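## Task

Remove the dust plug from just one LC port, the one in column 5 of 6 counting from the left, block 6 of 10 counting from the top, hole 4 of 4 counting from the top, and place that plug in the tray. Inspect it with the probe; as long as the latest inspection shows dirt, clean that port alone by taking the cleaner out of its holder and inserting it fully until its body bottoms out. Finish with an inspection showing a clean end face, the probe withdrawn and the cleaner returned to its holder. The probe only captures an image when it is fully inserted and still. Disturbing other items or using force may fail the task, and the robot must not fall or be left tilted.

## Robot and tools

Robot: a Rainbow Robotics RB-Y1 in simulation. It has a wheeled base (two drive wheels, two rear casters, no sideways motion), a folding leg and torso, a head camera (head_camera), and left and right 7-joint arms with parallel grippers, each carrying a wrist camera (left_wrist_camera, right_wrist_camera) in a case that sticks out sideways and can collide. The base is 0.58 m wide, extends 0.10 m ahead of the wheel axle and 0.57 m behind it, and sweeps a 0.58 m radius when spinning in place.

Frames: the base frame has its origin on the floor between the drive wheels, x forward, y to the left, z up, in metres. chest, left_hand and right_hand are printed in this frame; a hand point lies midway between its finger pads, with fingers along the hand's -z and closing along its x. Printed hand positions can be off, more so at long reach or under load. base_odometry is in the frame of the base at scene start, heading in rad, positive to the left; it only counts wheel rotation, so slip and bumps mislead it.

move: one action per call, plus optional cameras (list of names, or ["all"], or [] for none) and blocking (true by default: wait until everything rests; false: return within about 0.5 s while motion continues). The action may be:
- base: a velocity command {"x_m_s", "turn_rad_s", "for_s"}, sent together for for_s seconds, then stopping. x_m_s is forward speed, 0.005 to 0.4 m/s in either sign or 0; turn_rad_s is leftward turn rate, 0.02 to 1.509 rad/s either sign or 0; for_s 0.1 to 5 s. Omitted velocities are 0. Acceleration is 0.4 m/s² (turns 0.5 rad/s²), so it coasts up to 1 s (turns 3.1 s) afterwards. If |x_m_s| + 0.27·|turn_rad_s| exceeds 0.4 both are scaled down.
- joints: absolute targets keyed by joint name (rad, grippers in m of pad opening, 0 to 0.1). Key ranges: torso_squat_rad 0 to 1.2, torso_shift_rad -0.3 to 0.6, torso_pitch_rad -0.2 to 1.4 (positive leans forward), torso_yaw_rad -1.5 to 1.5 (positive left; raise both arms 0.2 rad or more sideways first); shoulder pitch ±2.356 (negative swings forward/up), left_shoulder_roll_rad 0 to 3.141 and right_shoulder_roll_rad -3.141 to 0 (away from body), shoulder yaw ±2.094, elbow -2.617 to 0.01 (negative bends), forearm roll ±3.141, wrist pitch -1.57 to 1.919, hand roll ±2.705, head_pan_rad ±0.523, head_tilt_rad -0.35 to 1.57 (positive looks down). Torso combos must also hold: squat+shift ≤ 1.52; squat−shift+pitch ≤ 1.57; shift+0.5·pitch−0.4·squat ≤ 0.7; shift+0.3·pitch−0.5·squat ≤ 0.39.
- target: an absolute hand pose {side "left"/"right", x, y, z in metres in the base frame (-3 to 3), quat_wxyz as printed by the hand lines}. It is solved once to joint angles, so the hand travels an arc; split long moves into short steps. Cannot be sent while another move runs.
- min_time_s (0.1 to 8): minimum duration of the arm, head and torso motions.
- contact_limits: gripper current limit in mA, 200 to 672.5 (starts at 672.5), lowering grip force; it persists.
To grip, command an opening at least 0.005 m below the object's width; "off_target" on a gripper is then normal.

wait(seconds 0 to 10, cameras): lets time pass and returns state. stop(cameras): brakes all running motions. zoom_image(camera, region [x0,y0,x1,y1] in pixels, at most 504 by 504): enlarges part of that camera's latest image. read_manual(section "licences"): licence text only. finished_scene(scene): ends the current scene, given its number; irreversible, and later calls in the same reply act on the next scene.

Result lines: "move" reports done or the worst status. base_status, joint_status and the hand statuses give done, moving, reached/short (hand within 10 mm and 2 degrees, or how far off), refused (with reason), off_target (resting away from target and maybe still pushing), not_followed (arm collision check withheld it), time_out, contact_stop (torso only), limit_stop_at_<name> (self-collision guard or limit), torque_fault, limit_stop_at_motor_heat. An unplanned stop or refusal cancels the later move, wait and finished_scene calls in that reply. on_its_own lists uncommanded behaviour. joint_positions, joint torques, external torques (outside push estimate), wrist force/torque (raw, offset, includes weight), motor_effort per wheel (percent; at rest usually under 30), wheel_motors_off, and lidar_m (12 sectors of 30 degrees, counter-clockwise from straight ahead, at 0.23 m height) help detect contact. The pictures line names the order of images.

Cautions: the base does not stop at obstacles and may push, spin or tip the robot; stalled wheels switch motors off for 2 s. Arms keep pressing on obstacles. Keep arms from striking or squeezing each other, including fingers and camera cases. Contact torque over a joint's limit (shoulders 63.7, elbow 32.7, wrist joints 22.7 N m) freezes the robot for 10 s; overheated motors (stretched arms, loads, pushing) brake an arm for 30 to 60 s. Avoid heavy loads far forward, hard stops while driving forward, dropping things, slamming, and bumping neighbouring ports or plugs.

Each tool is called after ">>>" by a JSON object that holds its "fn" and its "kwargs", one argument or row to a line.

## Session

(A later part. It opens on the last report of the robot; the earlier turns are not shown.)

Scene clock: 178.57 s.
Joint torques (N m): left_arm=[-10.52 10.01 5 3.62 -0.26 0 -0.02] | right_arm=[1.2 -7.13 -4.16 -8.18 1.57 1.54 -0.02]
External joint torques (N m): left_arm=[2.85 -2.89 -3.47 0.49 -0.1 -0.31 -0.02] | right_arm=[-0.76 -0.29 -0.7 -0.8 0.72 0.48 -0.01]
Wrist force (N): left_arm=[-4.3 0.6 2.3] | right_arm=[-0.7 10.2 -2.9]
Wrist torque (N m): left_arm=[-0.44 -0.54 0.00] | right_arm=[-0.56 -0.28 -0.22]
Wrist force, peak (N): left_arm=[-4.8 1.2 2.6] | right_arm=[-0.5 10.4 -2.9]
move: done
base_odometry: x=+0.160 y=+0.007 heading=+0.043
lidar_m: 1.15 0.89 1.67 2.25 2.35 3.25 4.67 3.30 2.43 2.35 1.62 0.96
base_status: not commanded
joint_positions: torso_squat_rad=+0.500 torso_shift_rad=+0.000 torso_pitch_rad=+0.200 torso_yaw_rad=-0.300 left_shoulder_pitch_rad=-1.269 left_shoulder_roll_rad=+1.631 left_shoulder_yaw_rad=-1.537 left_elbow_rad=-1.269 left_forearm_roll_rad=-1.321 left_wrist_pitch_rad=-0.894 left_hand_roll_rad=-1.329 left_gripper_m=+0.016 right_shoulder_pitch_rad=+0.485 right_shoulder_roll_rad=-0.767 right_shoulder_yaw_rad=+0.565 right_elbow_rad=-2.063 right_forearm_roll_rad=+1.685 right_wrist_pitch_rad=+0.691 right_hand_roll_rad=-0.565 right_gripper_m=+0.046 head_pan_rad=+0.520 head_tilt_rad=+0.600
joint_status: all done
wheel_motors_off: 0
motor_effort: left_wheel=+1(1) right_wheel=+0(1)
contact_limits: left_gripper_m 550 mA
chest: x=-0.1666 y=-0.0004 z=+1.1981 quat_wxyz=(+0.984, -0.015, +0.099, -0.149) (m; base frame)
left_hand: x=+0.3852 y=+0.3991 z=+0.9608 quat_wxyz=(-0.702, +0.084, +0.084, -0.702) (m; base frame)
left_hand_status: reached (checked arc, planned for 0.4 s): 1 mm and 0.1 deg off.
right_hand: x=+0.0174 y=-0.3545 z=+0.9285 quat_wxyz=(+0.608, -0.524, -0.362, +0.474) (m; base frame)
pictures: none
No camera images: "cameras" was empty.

>>> {"fn": "move", "kwargs": {
  "target": {"side": "left", "x": 0.385, "y": 0.3993, "z": 0.955, "quat_wxyz": [0.7022, -0.0837, -0.0837, 0.7022]},
  "min_time_s": 0.4,
  "cameras": ["left_wrist_camera"]
}}

>>> {"fn": "move", "kwargs": {
  "target": {"side": "left", "x": 0.385, "y": 0.3993, "z": 0.951, "quat_wxyz": [0.7022, -0.0837, -0.0837, 0.7022]},
  "min_time_s": 0.4,
  "cameras": ["left_wrist_camera", "head_camera"]
}}

Scene clock: 180.23 s.
Joint torques (N m): left_arm=[-10.68 9.35 5.12 3.46 -0.35 0.14 0.03] | right_arm=[1.44 -7.31 -4.43 -7.93 1.49 1.61 -0.07]
External joint torques (N m): left_arm=[2.75 -3.69 -3.28 0.32 -0.19 -0.17 0.03] | right_arm=[-0.52 -0.47 -0.97 -0.54 0.63 0.55 -0.06]
Wrist force (N): left_arm=[-4.0 1.1 2.3] | right_arm=[-0.5 10.3 -2.8]
Wrist torque (N m): left_arm=[-0.41 -0.57 0.03] | right_arm=[-0.57 -0.26 -0.23]
Wrist force, peak (N): left_arm=[-4.6 2.1 2.7] | right_arm=[-0.6 10.6 -2.8]
move: done
base_odometry: x=+0.160 y=+0.007 heading=+0.043
lidar_m: 1.15 0.89 1.67 2.25 2.34 3.26 4.67 3.29 2.43 2.35 1.62 0.95
base_status: not commanded
joint_positions: torso_squat_rad=+0.500 torso_shift_rad=+0.000 torso_pitch_rad=+0.200 torso_yaw_rad=-0.300 left_shoulder_pitch_rad=-1.260 left_shoulder_roll_rad=+1.622 left_shoulder_yaw_rad=-1.540 left_elbow_rad=-1.262 left_forearm_roll_rad=-1.319 left_wrist_pitch_rad=-0.882 left_hand_roll_rad=-1.332 left_gripper_m=+0.016 right_shoulder_pitch_rad=+0.485 right_shoulder_roll_rad=-0.767 right_shoulder_yaw_rad=+0.565 right_elbow_rad=-2.063 right_forearm_roll_rad=+1.685 right_wrist_pitch_rad=+0.691 right_hand_roll_rad=-0.565 right_gripper_m=+0.046 head_pan_rad=+0.520 head_tilt_rad=+0.600
joint_status: all done
wheel_motors_off: 0
motor_effort: left_wheel=+1(1) right_wheel=+0(1)
contact_limits: left_gripper_m 550 mA
chest: x=-0.1666 y=-0.0004 z=+1.1981 quat_wxyz=(+0.984, -0.015, +0.099, -0.149) (m; base frame)
left_hand: x=+0.3854 y=+0.3991 z=+0.9558 quat_wxyz=(-0.702, +0.084, +0.084, -0.702) (m; base frame)
left_hand_status: reached (checked arc, planned for 0.4 s): 1 mm and 0.1 deg off.
right_hand: x=+0.0174 y=-0.3545 z=+0.9285 quat_wxyz=(+0.608, -0.524, -0.362, +0.474) (m; base frame)
pictures: left_wrist_camera

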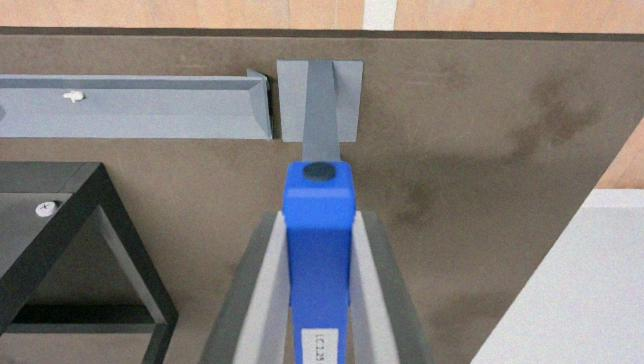

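Scene clock: 180.97 s.
Joint torques (N m): left_arm=[-10.15 9.5 4.71 3.31 -0.12 -0.07 -0.02] | right_arm=[1.27 -7.21 -4.19 -8.15 1.53 1.47 -0.01]
External joint torques (N m): left_arm=[3.32 -3.65 -3.62 0.16 0.03 -0.37 -0.01] | right_arm=[-0.69 -0.37 -0.72 -0.77 0.68 0.41 0]
Wrist force (N): left_arm=[-3.7 0.0 2.0] | right_arm=[-0.6 10.0 -2.8]
Wrist torque (N m): left_arm=[-0.45 -0.57 0.03] | right_arm=[-0.54 -0.25 -0.23]
Wrist force, peak (N): left_arm=[-4.3 1.7 2.8] | right_arm=[-0.8 10.4 -2.9]
move: done
base_odometry: x=+0.160 y=+0.007 heading=+0.043
lidar_m: 1.15 0.89 1.66 2.25 2.35 3.25 4.67 3.30 2.43 2.34 1.62 0.96
base_status: not commanded
joint_positions: torso_squat_rad=+0.500 torso_shift_rad=+0.000 torso_pitch_rad=+0.200 torso_yaw_rad=-0.300 left_shoulder_pitch_rad=-1.253 left_shoulder_roll_rad=+1.615 left_shoulder_yaw_rad=-1.542 left_elbow_rad=-1.256 left_forearm_roll_rad=-1.317 left_wrist_pitch_rad=-0.872 left_hand_roll_rad=-1.333 left_gripper_m=+0.016 right_shoulder_pitch_rad=+0.485 right_shoulder_roll_rad=-0.767 right_shoulder_yaw_rad=+0.565 right_elbow_rad=-2.063 right_forearm_roll_rad=+1.685 right_wrist_pitch_rad=+0.691 right_hand_roll_rad=-0.565 right_gripper_m=+0.046 head_pan_rad=+0.520 head_tilt_rad=+0.600
joint_status: all done
wheel_motors_off: 0
motor_effort: left_wheel=+1(1) right_wheel=-2(2)
contact_limits: left_gripper_m 550 mA
chest: x=-0.1666 y=-0.0004 z=+1.1981 quat_wxyz=(+0.984, -0.015, +0.099, -0.149) (m; base frame)
left_hand: x=+0.3855 y=+0.3992 z=+0.9518 quat_wxyz=(-0.702, +0.085, +0.084, -0.702) (m; base frame)
left_hand_status: reached (checked arc, planned for 0.4 s): 1 mm and 0.1 deg off.
right_hand: x=+0.0174 y=-0.3545 z=+0.9285 quat_wxyz=(+0.608, -0.524, -0.362, +0.474) (m; base frame)
pictures: head_camera, left_wrist_camera

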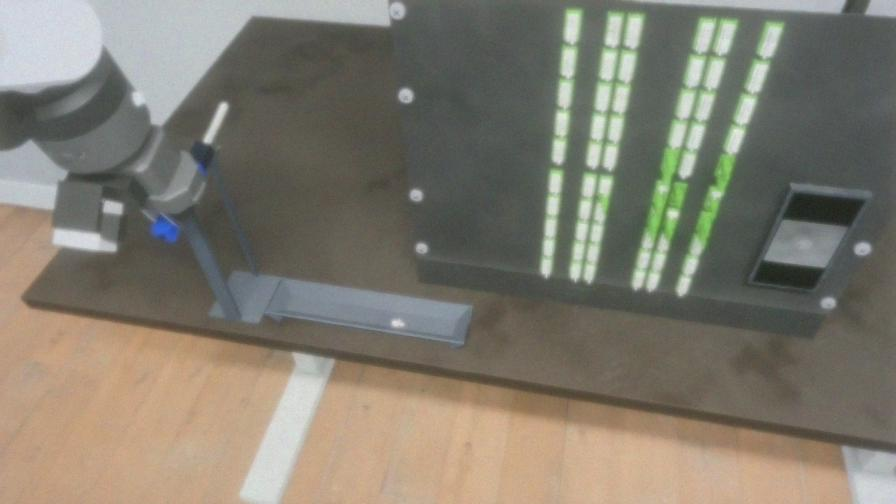

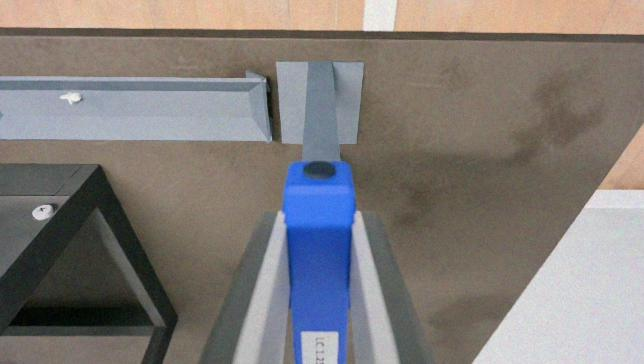

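>>> {"fn": "zoom_image", "kwargs": {
  "camera": "head_camera",
  "region": [130, 80, 270, 260]
}}

>>> {"fn": "zoom_image", "kwargs": {
  "camera": "left_wrist_camera",
  "region": [220, 60, 420, 364]
}}

Scaled by 2.800 from the camera's 896x504 image, which has a finer 1280x720 frame.

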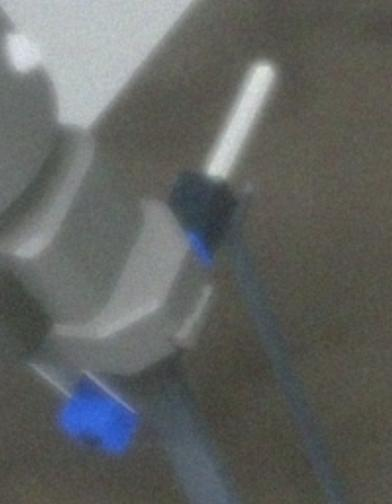

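Scaled by 1.658 from the camera's 644x364 image, which has a finer 1265x715 frame.

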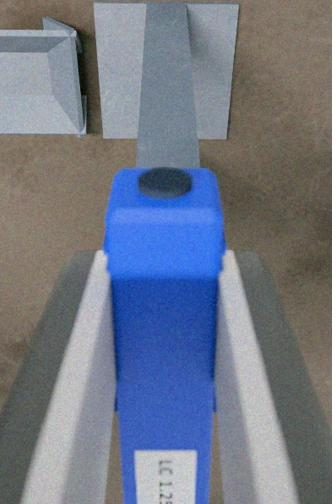

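>>> {"fn": "move", "kwargs": {
  "target": {"side": "left", "x": 0.385, "y": 0.3993, "z": 0.9475, "quat_wxyz": [0.7022, -0.0837, -0.0837, 0.7022]},
  "min_time_s": 0.4,
  "cameras": []
}}

>>> {"fn": "move", "kwargs": {
  "target": {"side": "left", "x": 0.385, "y": 0.3993, "z": 0.944, "quat_wxyz": [0.7022, -0.0837, -0.0837, 0.7022]},
  "min_time_s": 0.4,
  "cameras": ["left_wrist_camera", "head_camera"]
}}

Scene clock: 182.40 s.
Joint torques (N m): left_arm=[-7.12 6.82 2.17 2.98 -0.61 0.46 -0.09] | right_arm=[1.67 -7.46 -4.37 -7.96 1.33 1.61 -0.05]
External joint torques (N m): left_arm=[6.38 -6.43 -6.12 -0.19 -0.46 0.15 -0.08] | right_arm=[-0.28 -0.63 -0.91 -0.57 0.48 0.55 -0.04]
Wrist force (N): left_arm=[-4.3 2.8 18.8] | right_arm=[-0.7 10.1 -2.7]
Wrist torque (N m): left_arm=[-0.38 -0.45 0.00] | right_arm=[-0.55 -0.27 -0.22]
Wrist force, peak (N): left_arm=[-4.8 4.0 22.4] | right_arm=[-0.7 10.4 -2.8]
move: done
base_odometry: x=+0.160 y=+0.007 heading=+0.043
lidar_m: 1.15 0.89 1.66 2.25 2.35 3.25 4.67 3.29 2.43 2.35 1.61 0.95
base_status: not commanded
joint_positions: torso_squat_rad=+0.500 torso_shift_rad=+0.000 torso_pitch_rad=+0.200 torso_yaw_rad=-0.300 left_shoulder_pitch_rad=-1.247 left_shoulder_roll_rad=+1.609 left_shoulder_yaw_rad=-1.544 left_elbow_rad=-1.250 left_forearm_roll_rad=-1.315 left_wrist_pitch_rad=-0.864 left_hand_roll_rad=-1.335 left_gripper_m=+0.016 right_shoulder_pitch_rad=+0.485 right_shoulder_roll_rad=-0.767 right_shoulder_yaw_rad=+0.565 right_elbow_rad=-2.063 right_forearm_roll_rad=+1.685 right_wrist_pitch_rad=+0.691 right_hand_roll_rad=-0.565 right_gripper_m=+0.046 head_pan_rad=+0.520 head_tilt_rad=+0.600
joint_status: all done
wheel_motors_off: 0
motor_effort: left_wheel=+0(1) right_wheel=-1(1)
contact_limits: left_gripper_m 550 mA
chest: x=-0.1668 y=-0.0004 z=+1.1981 quat_wxyz=(+0.984, -0.015, +0.098, -0.149) (m; base frame)
left_hand: x=+0.3857 y=+0.3992 z=+0.9492 quat_wxyz=(-0.702, +0.085, +0.085, -0.702) (m; base frame)
left_hand_status: reached (checked arc, planned for 0.4 s): 2 mm and 0.2 deg off.
right_hand: x=+0.0173 y=-0.3546 z=+0.9285 quat_wxyz=(+0.608, -0.524, -0.362, +0.474) (m; base frame)
pictures: none
No camera images: "cameras" was empty.

Scene clock: 183.13 s.
Joint torques (N m): left_arm=[-7.72 6.29 3.18 3.96 -0.82 1.7 -0.05] | right_arm=[1.69 -7.62 -4.14 -8.14 1.28 1.46 0.05]
External joint torques (N m): left_arm=[5.82 -7.07 -5.04 0.77 -0.67 1.39 -0.04] | right_arm=[-0.25 -0.78 -0.67 -0.75 0.43 0.4 0.06]
Wrist force (N): left_arm=[-5.5 8.4 22.5] | right_arm=[-0.6 10.1 -2.9]
Wrist torque (N m): left_arm=[-0.25 -0.45 0.01] | right_arm=[-0.55 -0.27 -0.23]
Wrist force, peak (N): left_arm=[-5.6 5.0 24.8] | right_arm=[-0.5 10.4 -3.1]
move: done
base_odometry: x=+0.160 y=+0.007 heading=+0.043
lidar_m: 1.15 0.88 1.66 2.25 2.34 3.24 4.67 3.29 2.43 2.35 1.62 0.95
base_status: not commanded
joint_positions: torso_squat_rad=+0.500 torso_shift_rad=+0.000 torso_pitch_rad=+0.199 torso_yaw_rad=-0.300 left_shoulder_pitch_rad=-1.240 left_shoulder_roll_rad=+1.602 left_shoulder_yaw_rad=-1.546 left_elbow_rad=-1.243 left_forearm_roll_rad=-1.313 left_wrist_pitch_rad=-0.856 left_hand_roll_rad=-1.338 left_gripper_m=+0.016 right_shoulder_pitch_rad=+0.485 right_shoulder_roll_rad=-0.767 right_shoulder_yaw_rad=+0.565 right_elbow_rad=-2.063 right_forearm_roll_rad=+1.685 right_wrist_pitch_rad=+0.691 right_hand_roll_rad=-0.565 right_gripper_m=+0.046 head_pan_rad=+0.520 head_tilt_rad=+0.600
joint_status: all done
wheel_motors_off: 0
motor_effort: left_wheel=+1(1) right_wheel=-1(1)
contact_limits: left_gripper_m 550 mA
chest: x=-0.1669 y=-0.0005 z=+1.1981 quat_wxyz=(+0.984, -0.015, +0.098, -0.149) (m; base frame)
left_hand: x=+0.3856 y=+0.3993 z=+0.9455 quat_wxyz=(-0.702, +0.085, +0.084, -0.702) (m; base frame)
left_hand_status: reached (checked arc, planned for 0.4 s): 2 mm and 0.2 deg off.
right_hand: x=+0.0172 y=-0.3546 z=+0.9286 quat_wxyz=(+0.608, -0.524, -0.362, +0.474) (m; base frame)
pictures: head_camera, left_wrist_camera

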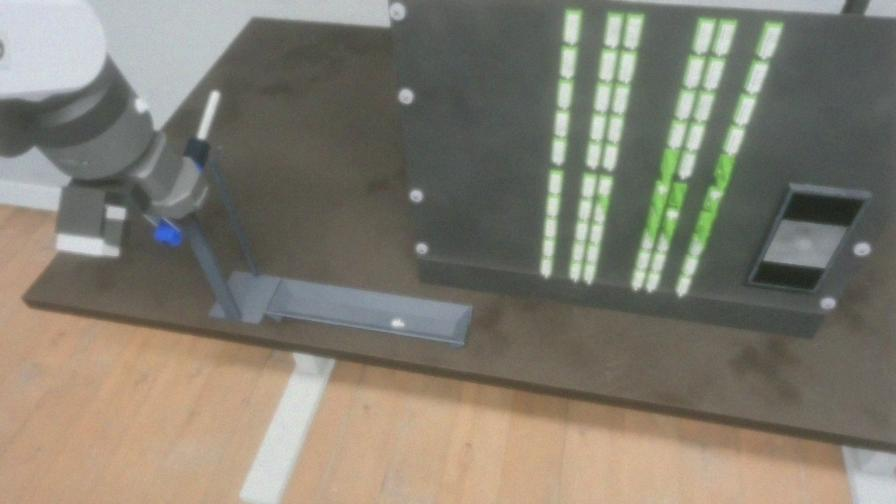

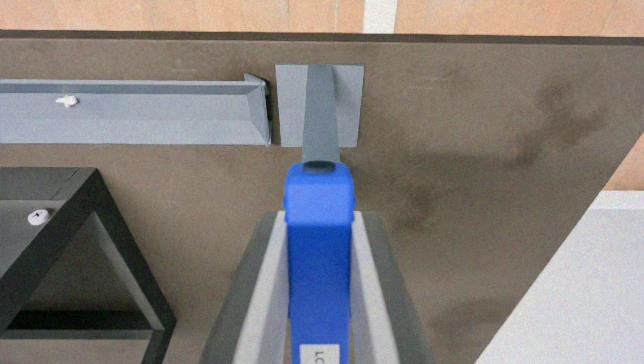

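>>> {"fn": "move", "kwargs": {
  "target": {"side": "left", "x": 0.3875, "y": 0.3993, "z": 0.957, "quat_wxyz": [0.7059, -0.0407, -0.0407, 0.7059]},
  "min_time_s": 0.6,
  "cameras": ["left_wrist_camera", "head_camera"]
}}

>>> {"fn": "zoom_image", "kwargs": {
  "camera": "head_camera",
  "region": [130, 60, 270, 260]
}}

Scene clock: 185.83 s.
Joint torques (N m): left_arm=[-16 12.02 7.19 3.59 -0.72 -0.36 0.14] | right_arm=[1.48 -6.96 -3.96 -8.1 1.17 1.61 0.07]
External joint torques (N m): left_arm=[-1.11 -0.84 -0.35 0.38 -0.62 -0.44 0.15] | right_arm=[-0.47 -0.12 -0.5 -0.71 0.31 0.55 0.08]
Wrist force (N): left_arm=[-3.2 -0.1 -2.1] | right_arm=[-0.6 10.0 -3.1]
Wrist torque (N m): left_arm=[-0.02 -0.56 0.08] | right_arm=[-0.54 -0.28 -0.22]
Wrist force, peak (N): left_arm=[-5.7 8.4 22.6] | right_arm=[-0.8 10.6 -2.7]
move: done
base_odometry: x=+0.160 y=+0.007 heading=+0.043
lidar_m: 1.15 0.89 1.67 2.25 2.34 3.25 4.67 3.30 2.43 2.35 1.62 0.95
base_status: not commanded
joint_positions: torso_squat_rad=+0.500 torso_shift_rad=+0.000 torso_pitch_rad=+0.200 torso_yaw_rad=-0.300 left_shoulder_pitch_rad=-1.294 left_shoulder_roll_rad=+1.510 left_shoulder_yaw_rad=-1.525 left_elbow_rad=-1.052 left_forearm_roll_rad=-1.251 left_wrist_pitch_rad=-1.071 left_hand_roll_rad=-1.443 left_gripper_m=+0.016 right_shoulder_pitch_rad=+0.485 right_shoulder_roll_rad=-0.767 right_shoulder_yaw_rad=+0.565 right_elbow_rad=-2.063 right_forearm_roll_rad=+1.685 right_wrist_pitch_rad=+0.691 right_hand_roll_rad=-0.565 right_gripper_m=+0.046 head_pan_rad=+0.520 head_tilt_rad=+0.600
joint_status: all done
wheel_motors_off: 0
motor_effort: left_wheel=+0(4) right_wheel=+0(3)
contact_limits: left_gripper_m 550 mA
chest: x=-0.1667 y=-0.0004 z=+1.1981 quat_wxyz=(+0.984, -0.015, +0.099, -0.149) (m; base frame)
left_hand: x=+0.3872 y=+0.3987 z=+0.9568 quat_wxyz=(-0.706, +0.042, +0.042, -0.706) (m; base frame)
left_hand_status: reached (checked arc, planned for 0.6 s): 1 mm and 0.2 deg off.
right_hand: x=+0.0173 y=-0.3546 z=+0.9286 quat_wxyz=(+0.608, -0.524, -0.362, +0.474) (m; base frame)
pictures: head_camera, left_wrist_camera

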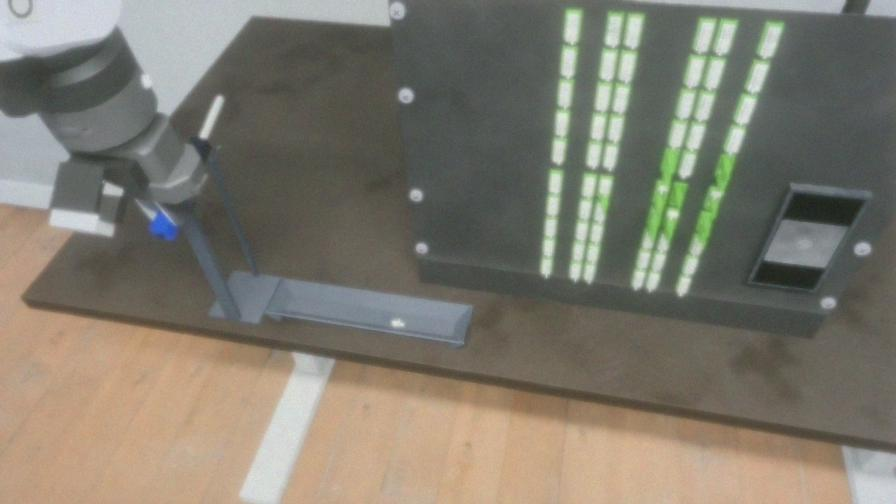

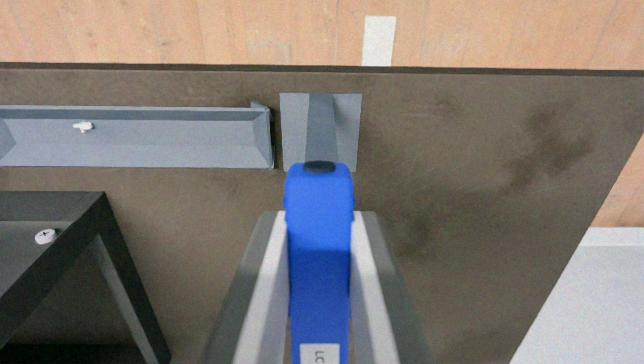

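Scaled by 2.520 from the camera's 896x504 image, which has a finer 1280x720 frame.

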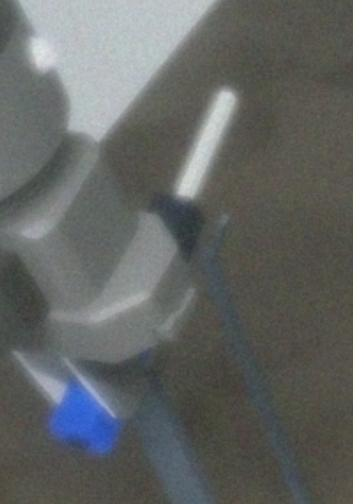

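>>> {"fn": "move", "kwargs": {
  "target": {"side": "left", "x": 0.3875, "y": 0.3993, "z": 0.9515, "quat_wxyz": [0.7059, -0.0407, -0.0407, 0.7059]},
  "min_time_s": 0.4,
  "cameras": []
}}

>>> {"fn": "move", "kwargs": {
  "target": {"side": "left", "x": 0.3875, "y": 0.3993, "z": 0.949, "quat_wxyz": [0.7059, -0.0407, -0.0407, 0.7059]},
  "min_time_s": 0.3,
  "cameras": ["left_wrist_camera", "head_camera"]
}}

Scene clock: 186.83 s.
Joint torques (N m): left_arm=[-13.7 10.83 5.32 3.77 -0.2 0.08 0.04] | right_arm=[1.39 -7.31 -3.61 -8.14 1.52 1.51 -0.15]
External joint torques (N m): left_arm=[1.28 -2.21 -2.08 0.53 -0.1 0.01 0.04] | right_arm=[-0.56 -0.47 -0.14 -0.75 0.67 0.46 -0.14]
Wrist force (N): left_arm=[-3.2 0.2 -1.9] | right_arm=[-0.7 10.2 -2.9]
Wrist torque (N m): left_arm=[-0.05 -0.57 0.07] | right_arm=[-0.58 -0.28 -0.22]
Wrist force, peak (N): left_arm=[-3.4 0.1 -2.1] | right_arm=[-0.5 10.5 -2.9]
move: done
base_odometry: x=+0.160 y=+0.007 heading=+0.043
lidar_m: 1.15 0.89 1.67 2.25 2.34 3.24 4.67 3.29 2.43 2.35 1.63 0.95
base_status: not commanded
joint_positions: torso_squat_rad=+0.500 torso_shift_rad=+0.000 torso_pitch_rad=+0.200 torso_yaw_rad=-0.300 left_shoulder_pitch_rad=-1.285 left_shoulder_roll_rad=+1.497 left_shoulder_yaw_rad=-1.526 left_elbow_rad=-1.033 left_forearm_roll_rad=-1.244 left_wrist_pitch_rad=-1.066 left_hand_roll_rad=-1.454 left_gripper_m=+0.016 right_shoulder_pitch_rad=+0.485 right_shoulder_roll_rad=-0.767 right_shoulder_yaw_rad=+0.565 right_elbow_rad=-2.063 right_forearm_roll_rad=+1.685 right_wrist_pitch_rad=+0.691 right_hand_roll_rad=-0.565 right_gripper_m=+0.046 head_pan_rad=+0.520 head_tilt_rad=+0.600
joint_status: all done
wheel_motors_off: 0
motor_effort: left_wheel=+0(1) right_wheel=+0(1)
contact_limits: left_gripper_m 550 mA
chest: x=-0.1667 y=-0.0004 z=+1.1981 quat_wxyz=(+0.984, -0.015, +0.099, -0.149) (m; base frame)
left_hand: x=+0.3876 y=+0.3992 z=+0.9519 quat_wxyz=(-0.706, +0.041, +0.041, -0.706) (m; base frame)
left_hand_status: reached (checked arc, planned for 0.4 s): 0 mm and 0.1 deg off.
right_hand: x=+0.0173 y=-0.3546 z=+0.9285 quat_wxyz=(+0.608, -0.524, -0.362, +0.474) (m; base frame)
pictures: none
No camera images: "cameras" was empty.

Scene clock: 187.47 s.
Joint torques (N m): left_arm=[-13.59 10.22 4.92 3.56 -0.28 0.2 -0.12] | right_arm=[1.35 -7.1 -3.82 -8.2 1.46 1.54 -0.05]
External joint torques (N m): left_arm=[1.42 -2.9 -2.44 0.31 -0.19 0.12 -0.12] | right_arm=[-0.61 -0.26 -0.35 -0.81 0.61 0.48 -0.04]
Wrist force (N): left_arm=[-2.9 0.5 0.1] | right_arm=[-0.5 10.4 -3.0]
Wrist torque (N m): left_arm=[-0.07 -0.58 0.07] | right_arm=[-0.58 -0.24 -0.22]
Wrist force, peak (N): left_arm=[-3.8 2.4 3.8] | right_arm=[-0.4 10.5 -2.9]
move: done
base_odometry: x=+0.160 y=+0.007 heading=+0.043
lidar_m: 1.15 0.90 1.66 2.25 2.35 3.25 4.67 3.30 2.43 2.36 1.62 0.95
base_status: not commanded
joint_positions: torso_squat_rad=+0.500 torso_shift_rad=+0.000 torso_pitch_rad=+0.200 torso_yaw_rad=-0.300 left_shoulder_pitch_rad=-1.280 left_shoulder_roll_rad=+1.492 left_shoulder_yaw_rad=-1.526 left_elbow_rad=-1.027 left_forearm_roll_rad=-1.242 left_wrist_pitch_rad=-1.062 left_hand_roll_rad=-1.457 left_gripper_m=+0.016 right_shoulder_pitch_rad=+0.485 right_shoulder_roll_rad=-0.767 right_shoulder_yaw_rad=+0.565 right_elbow_rad=-2.063 right_forearm_roll_rad=+1.685 right_wrist_pitch_rad=+0.691 right_hand_roll_rad=-0.565 right_gripper_m=+0.046 head_pan_rad=+0.520 head_tilt_rad=+0.600
joint_status: all done
wheel_motors_off: 0
motor_effort: left_wheel=+0(1) right_wheel=+0(1)
contact_limits: left_gripper_m 550 mA
chest: x=-0.1667 y=-0.0004 z=+1.1981 quat_wxyz=(+0.984, -0.015, +0.099, -0.149) (m; base frame)
left_hand: x=+0.3878 y=+0.3992 z=+0.9495 quat_wxyz=(-0.706, +0.041, +0.041, -0.706) (m; base frame)
left_hand_status: reached (checked arc, planned for 0.3 s): 1 mm and 0.1 deg off.
right_hand: x=+0.0173 y=-0.3546 z=+0.9285 quat_wxyz=(+0.608, -0.524, -0.362, +0.474) (m; base frame)
pictures: head_camera, left_wrist_camera

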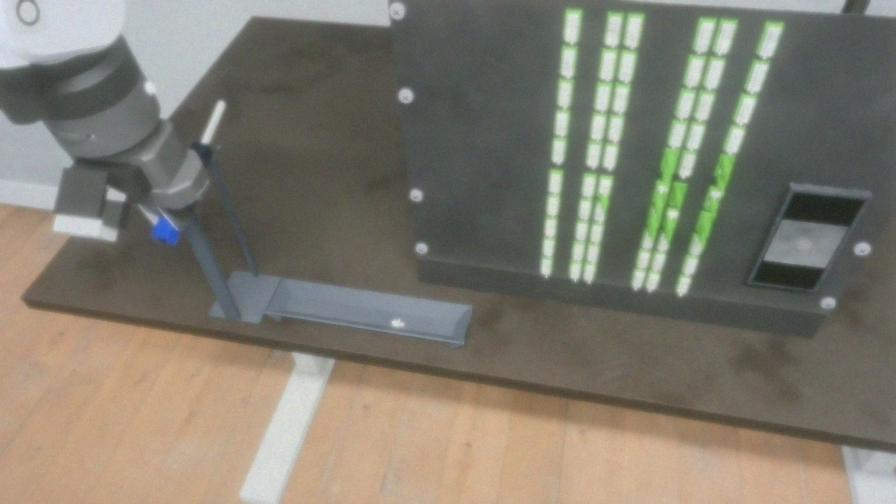

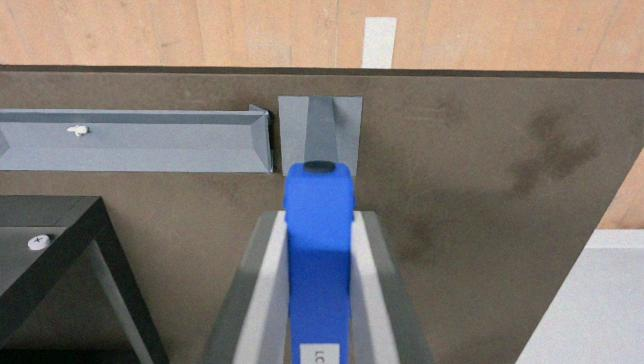

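>>> {"fn": "zoom_image", "kwargs": {
  "camera": "head_camera",
  "region": [150, 80, 260, 200]
}}

>>> {"fn": "zoom_image", "kwargs": {
  "camera": "left_wrist_camera",
  "region": [220, 100, 420, 364]
}}

Scaled by 4.200 from the camera's 896x504 image, which has a finer 1280x720 frame.

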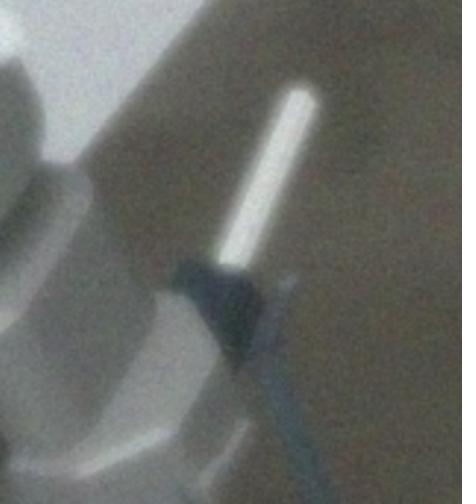

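Scaled by 1.909 from the camera's 644x364 image, which has a finer 1265x715 frame.

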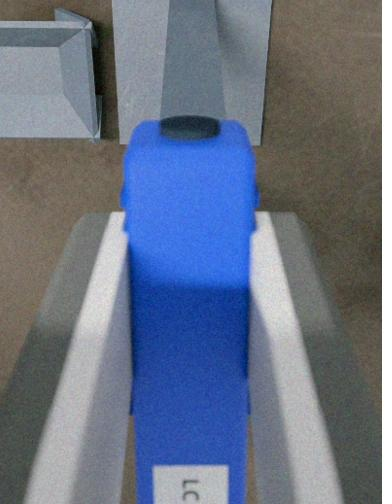

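>>> {"fn": "move", "kwargs": {
  "target": {"side": "left", "x": 0.3875, "y": 0.3993, "z": 0.9482, "quat_wxyz": [0.7059, -0.0407, -0.0407, 0.7059]},
  "min_time_s": 0.3,
  "cameras": []
}}

>>> {"fn": "move", "kwargs": {
  "joints": {"left_gripper_m": 0.022},
  "cameras": ["left_wrist_camera", "head_camera"]
}}

>>> {"fn": "zoom_image", "kwargs": {
  "camera": "head_camera",
  "region": [130, 60, 270, 260]
}}

Scene clock: 188.40 s.
Joint torques (N m): left_arm=[-11.66 8.91 4.88 3.71 -0.53 0.93 -0.02] | right_arm=[1.09 -7.34 -4.34 -8.43 1.47 1.73 -0.05]
External joint torques (N m): left_arm=[3.35 -4.22 -2.47 0.45 -0.43 0.85 -0.02] | right_arm=[-0.86 -0.51 -0.88 -1.04 0.62 0.67 -0.04]
Wrist force (N): left_arm=[-4.2 4.6 9.6] | right_arm=[-0.6 10.2 -3.0]
Wrist torque (N m): left_arm=[-0.15 -0.47 0.04] | right_arm=[-0.56 -0.27 -0.22]
Wrist force, peak (N): left_arm=[-4.4 4.5 10.2] | right_arm=[-0.5 10.3 -3.0]
move: done
base_odometry: x=+0.160 y=+0.007 heading=+0.043
lidar_m: 1.15 0.90 1.66 2.25 2.34 3.25 4.67 3.29 2.43 2.35 1.62 0.96
base_status: not commanded
joint_positions: torso_squat_rad=+0.500 torso_shift_rad=+0.000 torso_pitch_rad=+0.200 torso_yaw_rad=-0.300 left_shoulder_pitch_rad=-1.278 left_shoulder_roll_rad=+1.490 left_shoulder_yaw_rad=-1.526 left_elbow_rad=-1.025 left_forearm_roll_rad=-1.241 left_wrist_pitch_rad=-1.060 left_hand_roll_rad=-1.458 left_gripper_m=+0.016 right_shoulder_pitch_rad=+0.485 right_shoulder_roll_rad=-0.767 right_shoulder_yaw_rad=+0.565 right_elbow_rad=-2.063 right_forearm_roll_rad=+1.685 right_wrist_pitch_rad=+0.691 right_hand_roll_rad=-0.565 right_gripper_m=+0.046 head_pan_rad=+0.520 head_tilt_rad=+0.600
joint_status: all done
wheel_motors_off: 0
motor_effort: left_wheel=+0(0) right_wheel=-1(1)
contact_limits: left_gripper_m 550 mA
chest: x=-0.1667 y=-0.0004 z=+1.1981 quat_wxyz=(+0.984, -0.015, +0.099, -0.149) (m; base frame)
left_hand: x=+0.3879 y=+0.3993 z=+0.9489 quat_wxyz=(-0.706, +0.041, +0.041, -0.706) (m; base frame)
left_hand_status: reached (checked arc, planned for 0.3 s): 1 mm and 0.1 deg off.
right_hand: x=+0.0173 y=-0.3546 z=+0.9285 quat_wxyz=(+0.608, -0.524, -0.362, +0.474) (m; base frame)
pictures: none
No camera images: "cameras" was empty.

Scene clock: 188.90 s.
Joint torques (N m): left_arm=[-13.49 10.68 5.15 3.65 -0.52 0.23 -0.03] | right_arm=[1.43 -7.24 -3.65 -8.11 1.47 1.61 -0.08]
External joint torques (N m): left_arm=[1.53 -2.49 -2.2 0.39 -0.42 0.15 -0.03] | right_arm=[-0.52 -0.41 -0.18 -0.72 0.62 0.55 -0.07]
Wrist force (N): left_arm=[-3.3 -0.1 -1.6] | right_arm=[-0.7 10.3 -2.9]
Wrist torque (N m): left_arm=[-0.05 -0.58 0.07] | right_arm=[-0.57 -0.28 -0.22]
Wrist force, peak (N): left_arm=[-4.3 4.7 9.9] | right_arm=[-0.7 10.4 -2.8]
move: done
base_odometry: x=+0.160 y=+0.007 heading=+0.043
lidar_m: 1.15 0.90 1.68 2.25 2.35 3.25 4.67 3.29 2.43 2.35 1.62 0.96
base_status: not commanded
joint_positions: torso_squat_rad=+0.500 torso_shift_rad=+0.000 torso_pitch_rad=+0.200 torso_yaw_rad=-0.300 left_shoulder_pitch_rad=-1.278 left_shoulder_roll_rad=+1.490 left_shoulder_yaw_rad=-1.526 left_elbow_rad=-1.025 left_forearm_roll_rad=-1.241 left_wrist_pitch_rad=-1.060 left_hand_roll_rad=-1.458 left_gripper_m=+0.022 right_shoulder_pitch_rad=+0.485 right_shoulder_roll_rad=-0.767 right_shoulder_yaw_rad=+0.565 right_elbow_rad=-2.063 right_forearm_roll_rad=+1.685 right_wrist_pitch_rad=+0.691 right_hand_roll_rad=-0.565 right_gripper_m=+0.046 head_pan_rad=+0.520 head_tilt_rad=+0.600
joint_status: all done
wheel_motors_off: 0
motor_effort: left_wheel=+0(0) right_wheel=+0(1)
contact_limits: left_gripper_m 550 mA
chest: x=-0.1667 y=-0.0004 z=+1.1981 quat_wxyz=(+0.984, -0.015, +0.099, -0.149) (m; base frame)
left_hand: x=+0.3878 y=+0.3992 z=+0.9486 quat_wxyz=(-0.706, +0.041, +0.041, -0.706) (m; base frame)
right_hand: x=+0.0174 y=-0.3546 z=+0.9285 quat_wxyz=(+0.608, -0.524, -0.362, +0.474) (m; base frame)
pictures: head_camera, left_wrist_camera

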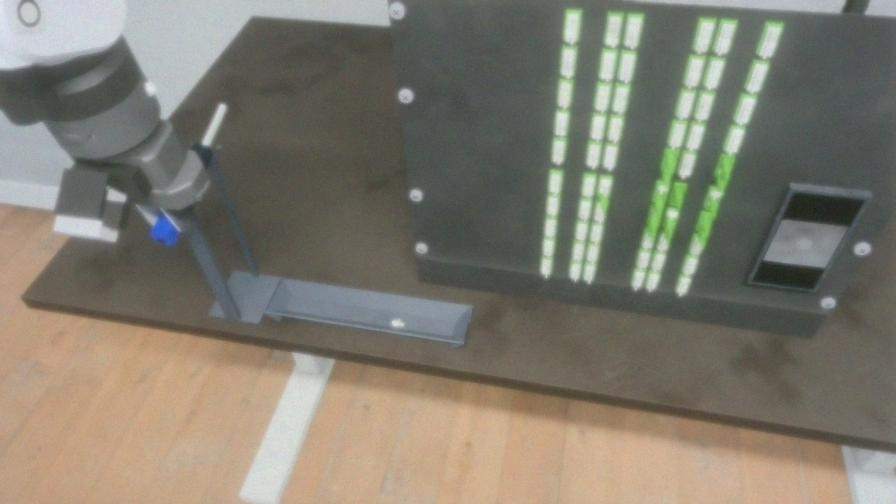

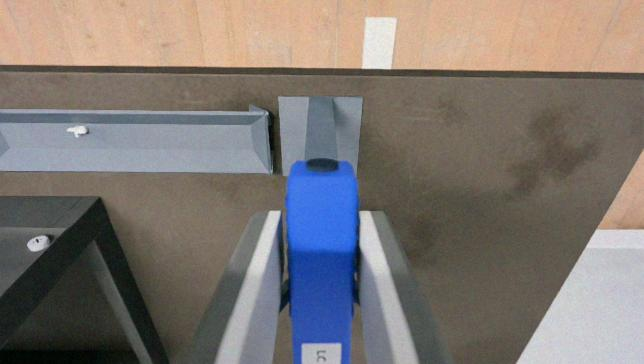

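Scaled by 2.520 from the camera's 896x504 image, which has a finer 1280x720 frame.

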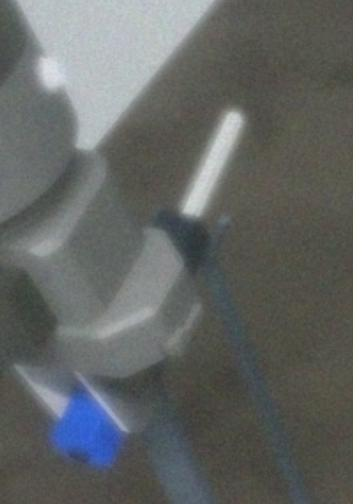

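>>> {"fn": "move", "kwargs": {
  "joints": {"left_gripper_m": 0.04},
  "cameras": []
}}

>>> {"fn": "move", "kwargs": {
  "target": {"side": "left", "x": 0.378, "y": 0.3993, "z": 1.03, "quat_wxyz": [0.7059, -0.0407, -0.0407, 0.7059]},
  "min_time_s": 1.0,
  "cameras": ["left_wrist_camera", "head_camera"]
}}

>>> {"fn": "zoom_image", "kwargs": {
  "camera": "head_camera",
  "region": [130, 60, 270, 260]
}}

Scene clock: 189.73 s.
Joint torques (N m): left_arm=[-13.59 10.56 5.42 3.51 -0.48 0.28 -0.01] | right_arm=[1.04 -7.55 -4.11 -8.01 1.26 1.65 -0.13]
External joint torques (N m): left_arm=[1.43 -2.58 -1.92 0.25 -0.38 0.2 -0.01] | right_arm=[-0.92 -0.71 -0.64 -0.62 0.41 0.59 -0.12]
Wrist force (N): left_arm=[-3.4 -0.1 -1.8] | right_arm=[-0.5 10.0 -2.7]
Wrist torque (N m): left_arm=[-0.03 -0.59 0.08] | right_arm=[-0.53 -0.25 -0.22]
Wrist force, peak (N): left_arm=[-3.4 -0.1 -1.8] | right_arm=[-0.4 10.4 -3.1]
move: done
base_odometry: x=+0.160 y=+0.007 heading=+0.043
lidar_m: 1.15 0.89 1.66 2.25 2.34 3.25 4.67 3.30 2.43 2.35 1.62 0.96
base_status: not commanded
joint_positions: torso_squat_rad=+0.500 torso_shift_rad=+0.000 torso_pitch_rad=+0.200 torso_yaw_rad=-0.300 left_shoulder_pitch_rad=-1.278 left_shoulder_roll_rad=+1.490 left_shoulder_yaw_rad=-1.526 left_elbow_rad=-1.025 left_forearm_roll_rad=-1.241 left_wrist_pitch_rad=-1.060 left_hand_roll_rad=-1.458 left_gripper_m=+0.040 right_shoulder_pitch_rad=+0.485 right_shoulder_roll_rad=-0.767 right_shoulder_yaw_rad=+0.565 right_elbow_rad=-2.063 right_forearm_roll_rad=+1.685 right_wrist_pitch_rad=+0.691 right_hand_roll_rad=-0.565 right_gripper_m=+0.046 head_pan_rad=+0.520 head_tilt_rad=+0.600
joint_status: all done
wheel_motors_off: 0
motor_effort: left_wheel=+0(0) right_wheel=+1(1)
contact_limits: left_gripper_m 550 mA
chest: x=-0.1667 y=-0.0004 z=+1.1981 quat_wxyz=(+0.984, -0.015, +0.099, -0.149) (m; base frame)
left_hand: x=+0.3878 y=+0.3992 z=+0.9486 quat_wxyz=(-0.706, +0.041, +0.041, -0.706) (m; base frame)
right_hand: x=+0.0174 y=-0.3546 z=+0.9285 quat_wxyz=(+0.608, -0.524, -0.362, +0.474) (m; base frame)
pictures: none
No camera images: "cameras" was empty.

Scene clock: 191.07 s.
Joint torques (N m): left_arm=[-15.82 10.63 9.75 1.5 -0.64 -0.47 0.41] | right_arm=[1.22 -7.55 -4.42 -8.39 1.3 1.5 0.12]
External joint torques (N m): left_arm=[-1.94 0.23 1.18 -1.29 -0.53 -0.54 0.41] | right_arm=[-0.73 -0.71 -0.95 -1.01 0.44 0.44 0.13]
Wrist force (N): left_arm=[-3.2 0.1 -1.8] | right_arm=[-0.5 10.2 -2.7]
Wrist torque (N m): left_arm=[-0.06 -0.57 0.09] | right_arm=[-0.56 -0.25 -0.22]
Wrist force, peak (N): left_arm=[-3.8 0.0 -2.2] | right_arm=[-0.4 10.5 -3.0]
move: done
base_odometry: x=+0.160 y=+0.007 heading=+0.043
lidar_m: 1.15 0.89 1.67 2.25 2.34 3.24 4.67 3.29 2.44 2.35 1.62 0.96
base_status: not commanded
joint_positions: torso_squat_rad=+0.500 torso_shift_rad=+0.000 torso_pitch_rad=+0.200 torso_yaw_rad=-0.300 left_shoulder_pitch_rad=-1.431 left_shoulder_roll_rad=+1.638 left_shoulder_yaw_rad=-1.485 left_elbow_rad=-1.170 left_forearm_roll_rad=-1.295 left_wrist_pitch_rad=-1.246 left_hand_roll_rad=-1.395 left_gripper_m=+0.040 right_shoulder_pitch_rad=+0.485 right_shoulder_roll_rad=-0.767 right_shoulder_yaw_rad=+0.565 right_elbow_rad=-2.063 right_forearm_roll_rad=+1.685 right_wrist_pitch_rad=+0.691 right_hand_roll_rad=-0.565 right_gripper_m=+0.046 head_pan_rad=+0.520 head_tilt_rad=+0.600
joint_status: all done
wheel_motors_off: 0
motor_effort: left_wheel=+0(1) right_wheel=-1(1)
contact_limits: left_gripper_m 550 mA
chest: x=-0.1667 y=-0.0004 z=+1.1981 quat_wxyz=(+0.984, -0.015, +0.099, -0.149) (m; base frame)
left_hand: x=+0.3779 y=+0.3994 z=+1.0298 quat_wxyz=(-0.706, +0.040, +0.041, -0.706) (m; base frame)
left_hand_status: reached (checked arc, planned for 1.0 s): 0 mm and 0.0 deg off.
right_hand: x=+0.0174 y=-0.3546 z=+0.9285 quat_wxyz=(+0.608, -0.524, -0.362, +0.474) (m; base frame)
pictures: head_camera, left_wrist_camera

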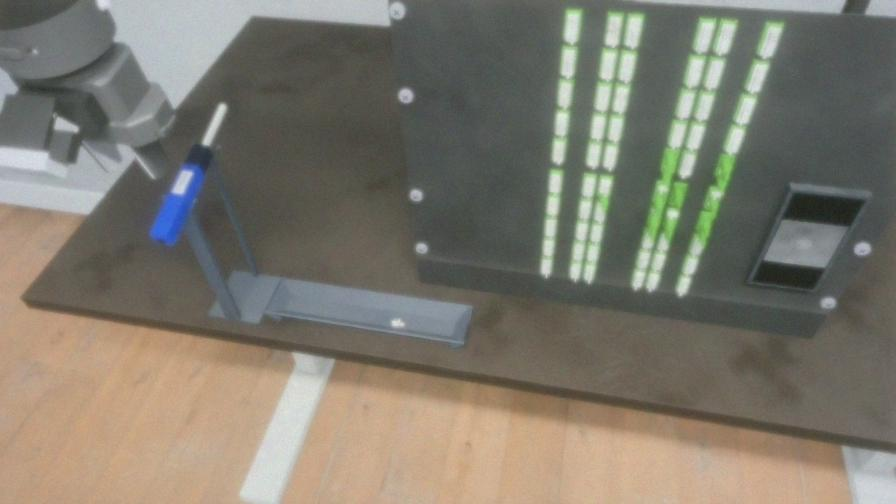

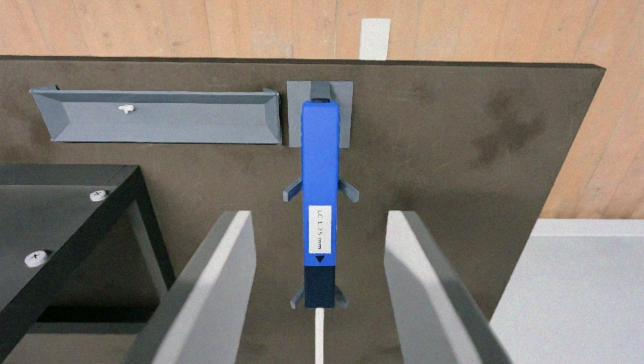

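Scaled by 2.520 from the camera's 896x504 image, which has a finer 1280x720 frame.

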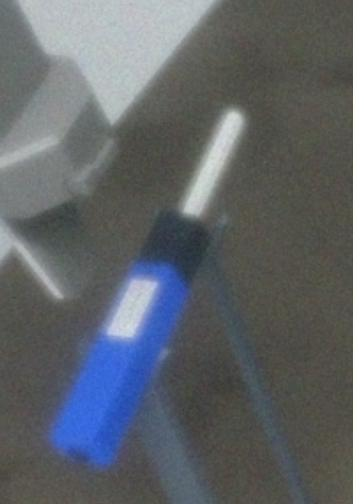

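>>> {"fn": "move", "kwargs": {
  "target": {"side": "left", "x": 0.2, "y": 0.36, "z": 1.08, "quat_wxyz": [0.7059, -0.0407, -0.0407, 0.7059]},
  "min_time_s": 1.2,
  "cameras": ["head_camera"]
}}

Scene clock: 194.83 s.
Joint torques (N m): left_arm=[-5.82 4.75 9.47 1.95 -0.64 -0.1 -0.11] | right_arm=[0.93 -7.13 -4.16 -8.2 1.22 1.51 -0.05]
External joint torques (N m): left_arm=[-1.64 -1.07 0.45 -0.76 -0.48 -0.14 -0.11] | right_arm=[-1.02 -0.29 -0.7 -0.81 0.37 0.45 -0.04]
Wrist force (N): left_arm=[-3.2 0.2 -1.6] | right_arm=[-0.5 10.1 -2.8]
Wrist torque (N m): left_arm=[-0.08 -0.58 0.08] | right_arm=[-0.56 -0.26 -0.23]
Wrist force, peak (N): left_arm=[-3.6 0.4 -2.4] | right_arm=[-0.6 10.6 -3.0]
move: done
base_odometry: x=+0.160 y=+0.007 heading=+0.043
lidar_m: 1.15 0.90 1.67 2.25 2.34 3.26 4.67 3.30 2.43 2.35 1.62 0.95
base_status: not commanded
joint_positions: torso_squat_rad=+0.500 torso_shift_rad=+0.000 torso_pitch_rad=+0.200 torso_yaw_rad=-0.300 left_shoulder_pitch_rad=-1.478 left_shoulder_roll_rad=+2.262 left_shoulder_yaw_rad=-1.441 left_elbow_rad=-2.159 left_forearm_roll_rad=-1.342 left_wrist_pitch_rad=-1.240 left_hand_roll_rad=-1.002 left_gripper_m=+0.040 right_shoulder_pitch_rad=+0.485 right_shoulder_roll_rad=-0.767 right_shoulder_yaw_rad=+0.565 right_elbow_rad=-2.063 right_forearm_roll_rad=+1.685 right_wrist_pitch_rad=+0.691 right_hand_roll_rad=-0.565 right_gripper_m=+0.046 head_pan_rad=+0.520 head_tilt_rad=+0.600
joint_status: all done
wheel_motors_off: 0
motor_effort: left_wheel=+0(1) right_wheel=-1(2)
contact_limits: left_gripper_m 550 mA
chest: x=-0.1666 y=-0.0004 z=+1.1981 quat_wxyz=(+0.984, -0.015, +0.099, -0.149) (m; base frame)
left_hand: x=+0.2000 y=+0.3595 z=+1.0793 quat_wxyz=(-0.707, +0.040, +0.036, -0.705) (m; base frame)
left_hand_status: reached (checked arc, planned for 1.3 s): 1 mm and 0.6 deg off.
right_hand: x=+0.0174 y=-0.3546 z=+0.9285 quat_wxyz=(+0.608, -0.524, -0.362, +0.474) (m; base frame)
pictures: head_camera

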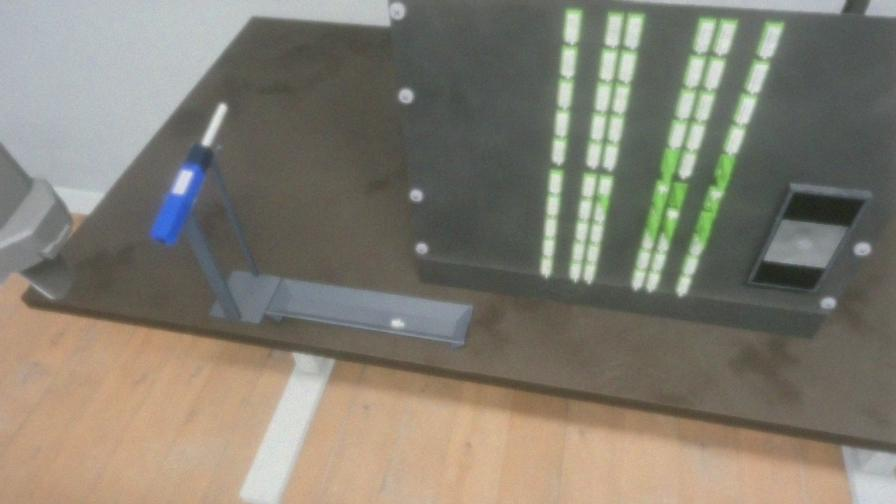

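>>> {"fn": "move", "kwargs": {
  "joints": {"left_shoulder_pitch_rad": -0.385, "left_shoulder_roll_rad": 1.292, "left_shoulder_yaw_rad": -0.25, "left_elbow_rad": -2.262, "left_forearm_roll_rad": 0.904, "left_wrist_pitch_rad": 1.346, "left_hand_roll_rad": -0.684, "left_gripper_m": 0.036},
  "min_time_s": 2.2,
  "cameras": ["left_wrist_camera"]
}}

>>> {"fn": "move", "kwargs": {
  "target": {"side": "left", "x": 0.24, "y": 0.3, "z": 1.0, "quat_wxyz": [0.6124, 0.3536, -0.3536, -0.6124]},
  "min_time_s": 1.0,
  "cameras": ["left_wrist_camera"]
}}

Scene clock: 197.67 s.
Joint torques (N m): left_arm=[-10.94 10.71 10.1 -3.64 -1.19 -1.36 0.19] | right_arm=[1.08 -6.84 -4.29 -8.12 1.47 1.41 -0.07]
External joint torques (N m): left_arm=[0.09 -1.04 0.48 -0.56 -0.56 -0.51 0.19] | right_arm=[-0.87 0 -0.83 -0.73 0.61 0.35 -0.07]
Wrist force (N): left_arm=[-3.9 -3.6 -0.8] | right_arm=[-0.7 10.0 -3.0]
Wrist torque (N m): left_arm=[0.13 -0.61 0.07] | right_arm=[-0.53 -0.26 -0.21]
Wrist force, peak (N): left_arm=[-3.8 -5.1 -1.0] | right_arm=[-0.7 10.6 -3.1]
move: done
base_odometry: x=+0.160 y=+0.007 heading=+0.043
lidar_m: 1.14 0.89 1.65 2.26 2.35 3.25 4.67 3.29 2.44 2.35 1.62 0.96
base_status: not commanded
joint_positions: torso_squat_rad=+0.500 torso_shift_rad=+0.000 torso_pitch_rad=+0.200 torso_yaw_rad=-0.300 left_shoulder_pitch_rad=-0.385 left_shoulder_roll_rad=+1.292 left_shoulder_yaw_rad=-0.250 left_elbow_rad=-2.262 left_forearm_roll_rad=+0.904 left_wrist_pitch_rad=+1.346 left_hand_roll_rad=-0.684 left_gripper_m=+0.036 right_shoulder_pitch_rad=+0.485 right_shoulder_roll_rad=-0.767 right_shoulder_yaw_rad=+0.565 right_elbow_rad=-2.063 right_forearm_roll_rad=+1.685 right_wrist_pitch_rad=+0.691 right_hand_roll_rad=-0.565 right_gripper_m=+0.046 head_pan_rad=+0.520 head_tilt_rad=+0.600
joint_status: all done
wheel_motors_off: 0
motor_effort: left_wheel=+1(1) right_wheel=+0(2)
contact_limits: left_gripper_m 550 mA
chest: x=-0.1666 y=-0.0004 z=+1.1981 quat_wxyz=(+0.984, -0.015, +0.099, -0.149) (m; base frame)
left_hand: x=+0.2986 y=+0.1614 z=+1.0063 quat_wxyz=(+0.581, +0.134, -0.228, -0.770) (m; base frame)
right_hand: x=+0.0174 y=-0.3546 z=+0.9285 quat_wxyz=(+0.608, -0.524, -0.362, +0.474) (m; base frame)
pictures: left_wrist_camera

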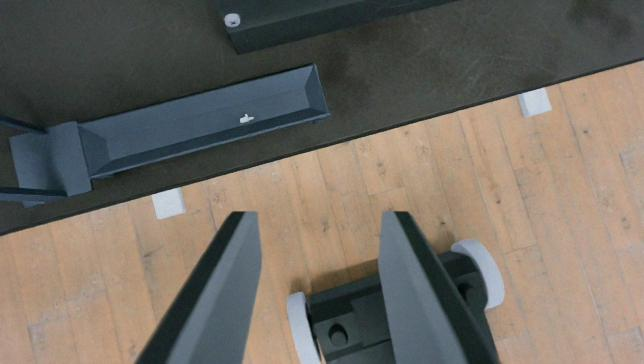

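Scene clock: 199.53 s.
Joint torques (N m): left_arm=[-0.03 7.58 7.77 -5.44 -1.27 -0.11 -0.12] | right_arm=[0.82 -7.27 -4.6 -7.86 1.48 1.58 0.04]
External joint torques (N m): left_arm=[0.9 0.89 0.82 -0.14 0.03 -0.2 -0.13] | right_arm=[-1.13 -0.43 -1.13 -0.48 0.63 0.52 0.05]
Wrist force (N): left_arm=[-3.4 -5.5 1.6] | right_arm=[-0.5 10.6 -2.8]
Wrist torque (N m): left_arm=[0.25 -0.57 0.06] | right_arm=[-0.60 -0.26 -0.22]
Wrist force, peak (N): left_arm=[-3.8 -6.0 2.0] | right_arm=[-0.5 10.6 -2.8]
move: done
base_odometry: x=+0.160 y=+0.007 heading=+0.043
lidar_m: 1.14 0.89 1.67 2.25 2.35 3.24 4.67 3.29 2.43 2.35 1.63 0.95
base_status: not commanded
joint_positions: torso_squat_rad=+0.500 torso_shift_rad=+0.000 torso_pitch_rad=+0.200 torso_yaw_rad=-0.300 left_shoulder_pitch_rad=+0.806 left_shoulder_roll_rad=+1.331 left_shoulder_yaw_rad=+0.139 left_elbow_rad=-2.553 left_forearm_roll_rad=-0.344 left_wrist_pitch_rad=+0.930 left_hand_roll_rad=+0.078 left_gripper_m=+0.036 right_shoulder_pitch_rad=+0.485 right_shoulder_roll_rad=-0.767 right_shoulder_yaw_rad=+0.565 right_elbow_rad=-2.063 right_forearm_roll_rad=+1.685 right_wrist_pitch_rad=+0.691 right_hand_roll_rad=-0.565 right_gripper_m=+0.046 head_pan_rad=+0.520 head_tilt_rad=+0.600
joint_status: all done
wheel_motors_off: 0
motor_effort: left_wheel=+0(1) right_wheel=-1(2)
contact_limits: left_gripper_m 550 mA
chest: x=-0.1666 y=-0.0004 z=+1.1981 quat_wxyz=(+0.984, -0.015, +0.099, -0.149) (m; base frame)
left_hand: x=+0.2396 y=+0.3001 z=+1.0000 quat_wxyz=(+0.613, +0.354, -0.351, -0.613) (m; base frame)
left_hand_status: reached (checked arc, planned for 1.5 s): 0 mm and 0.3 deg off.
right_hand: x=+0.0174 y=-0.3546 z=+0.9285 quat_wxyz=(+0.608, -0.524, -0.362, +0.474) (m; base frame)
pictures: left_wrist_camera

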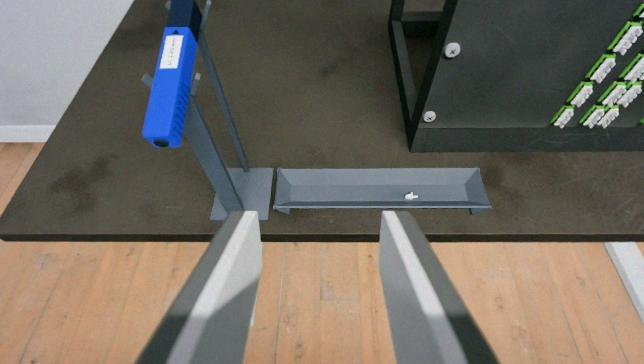

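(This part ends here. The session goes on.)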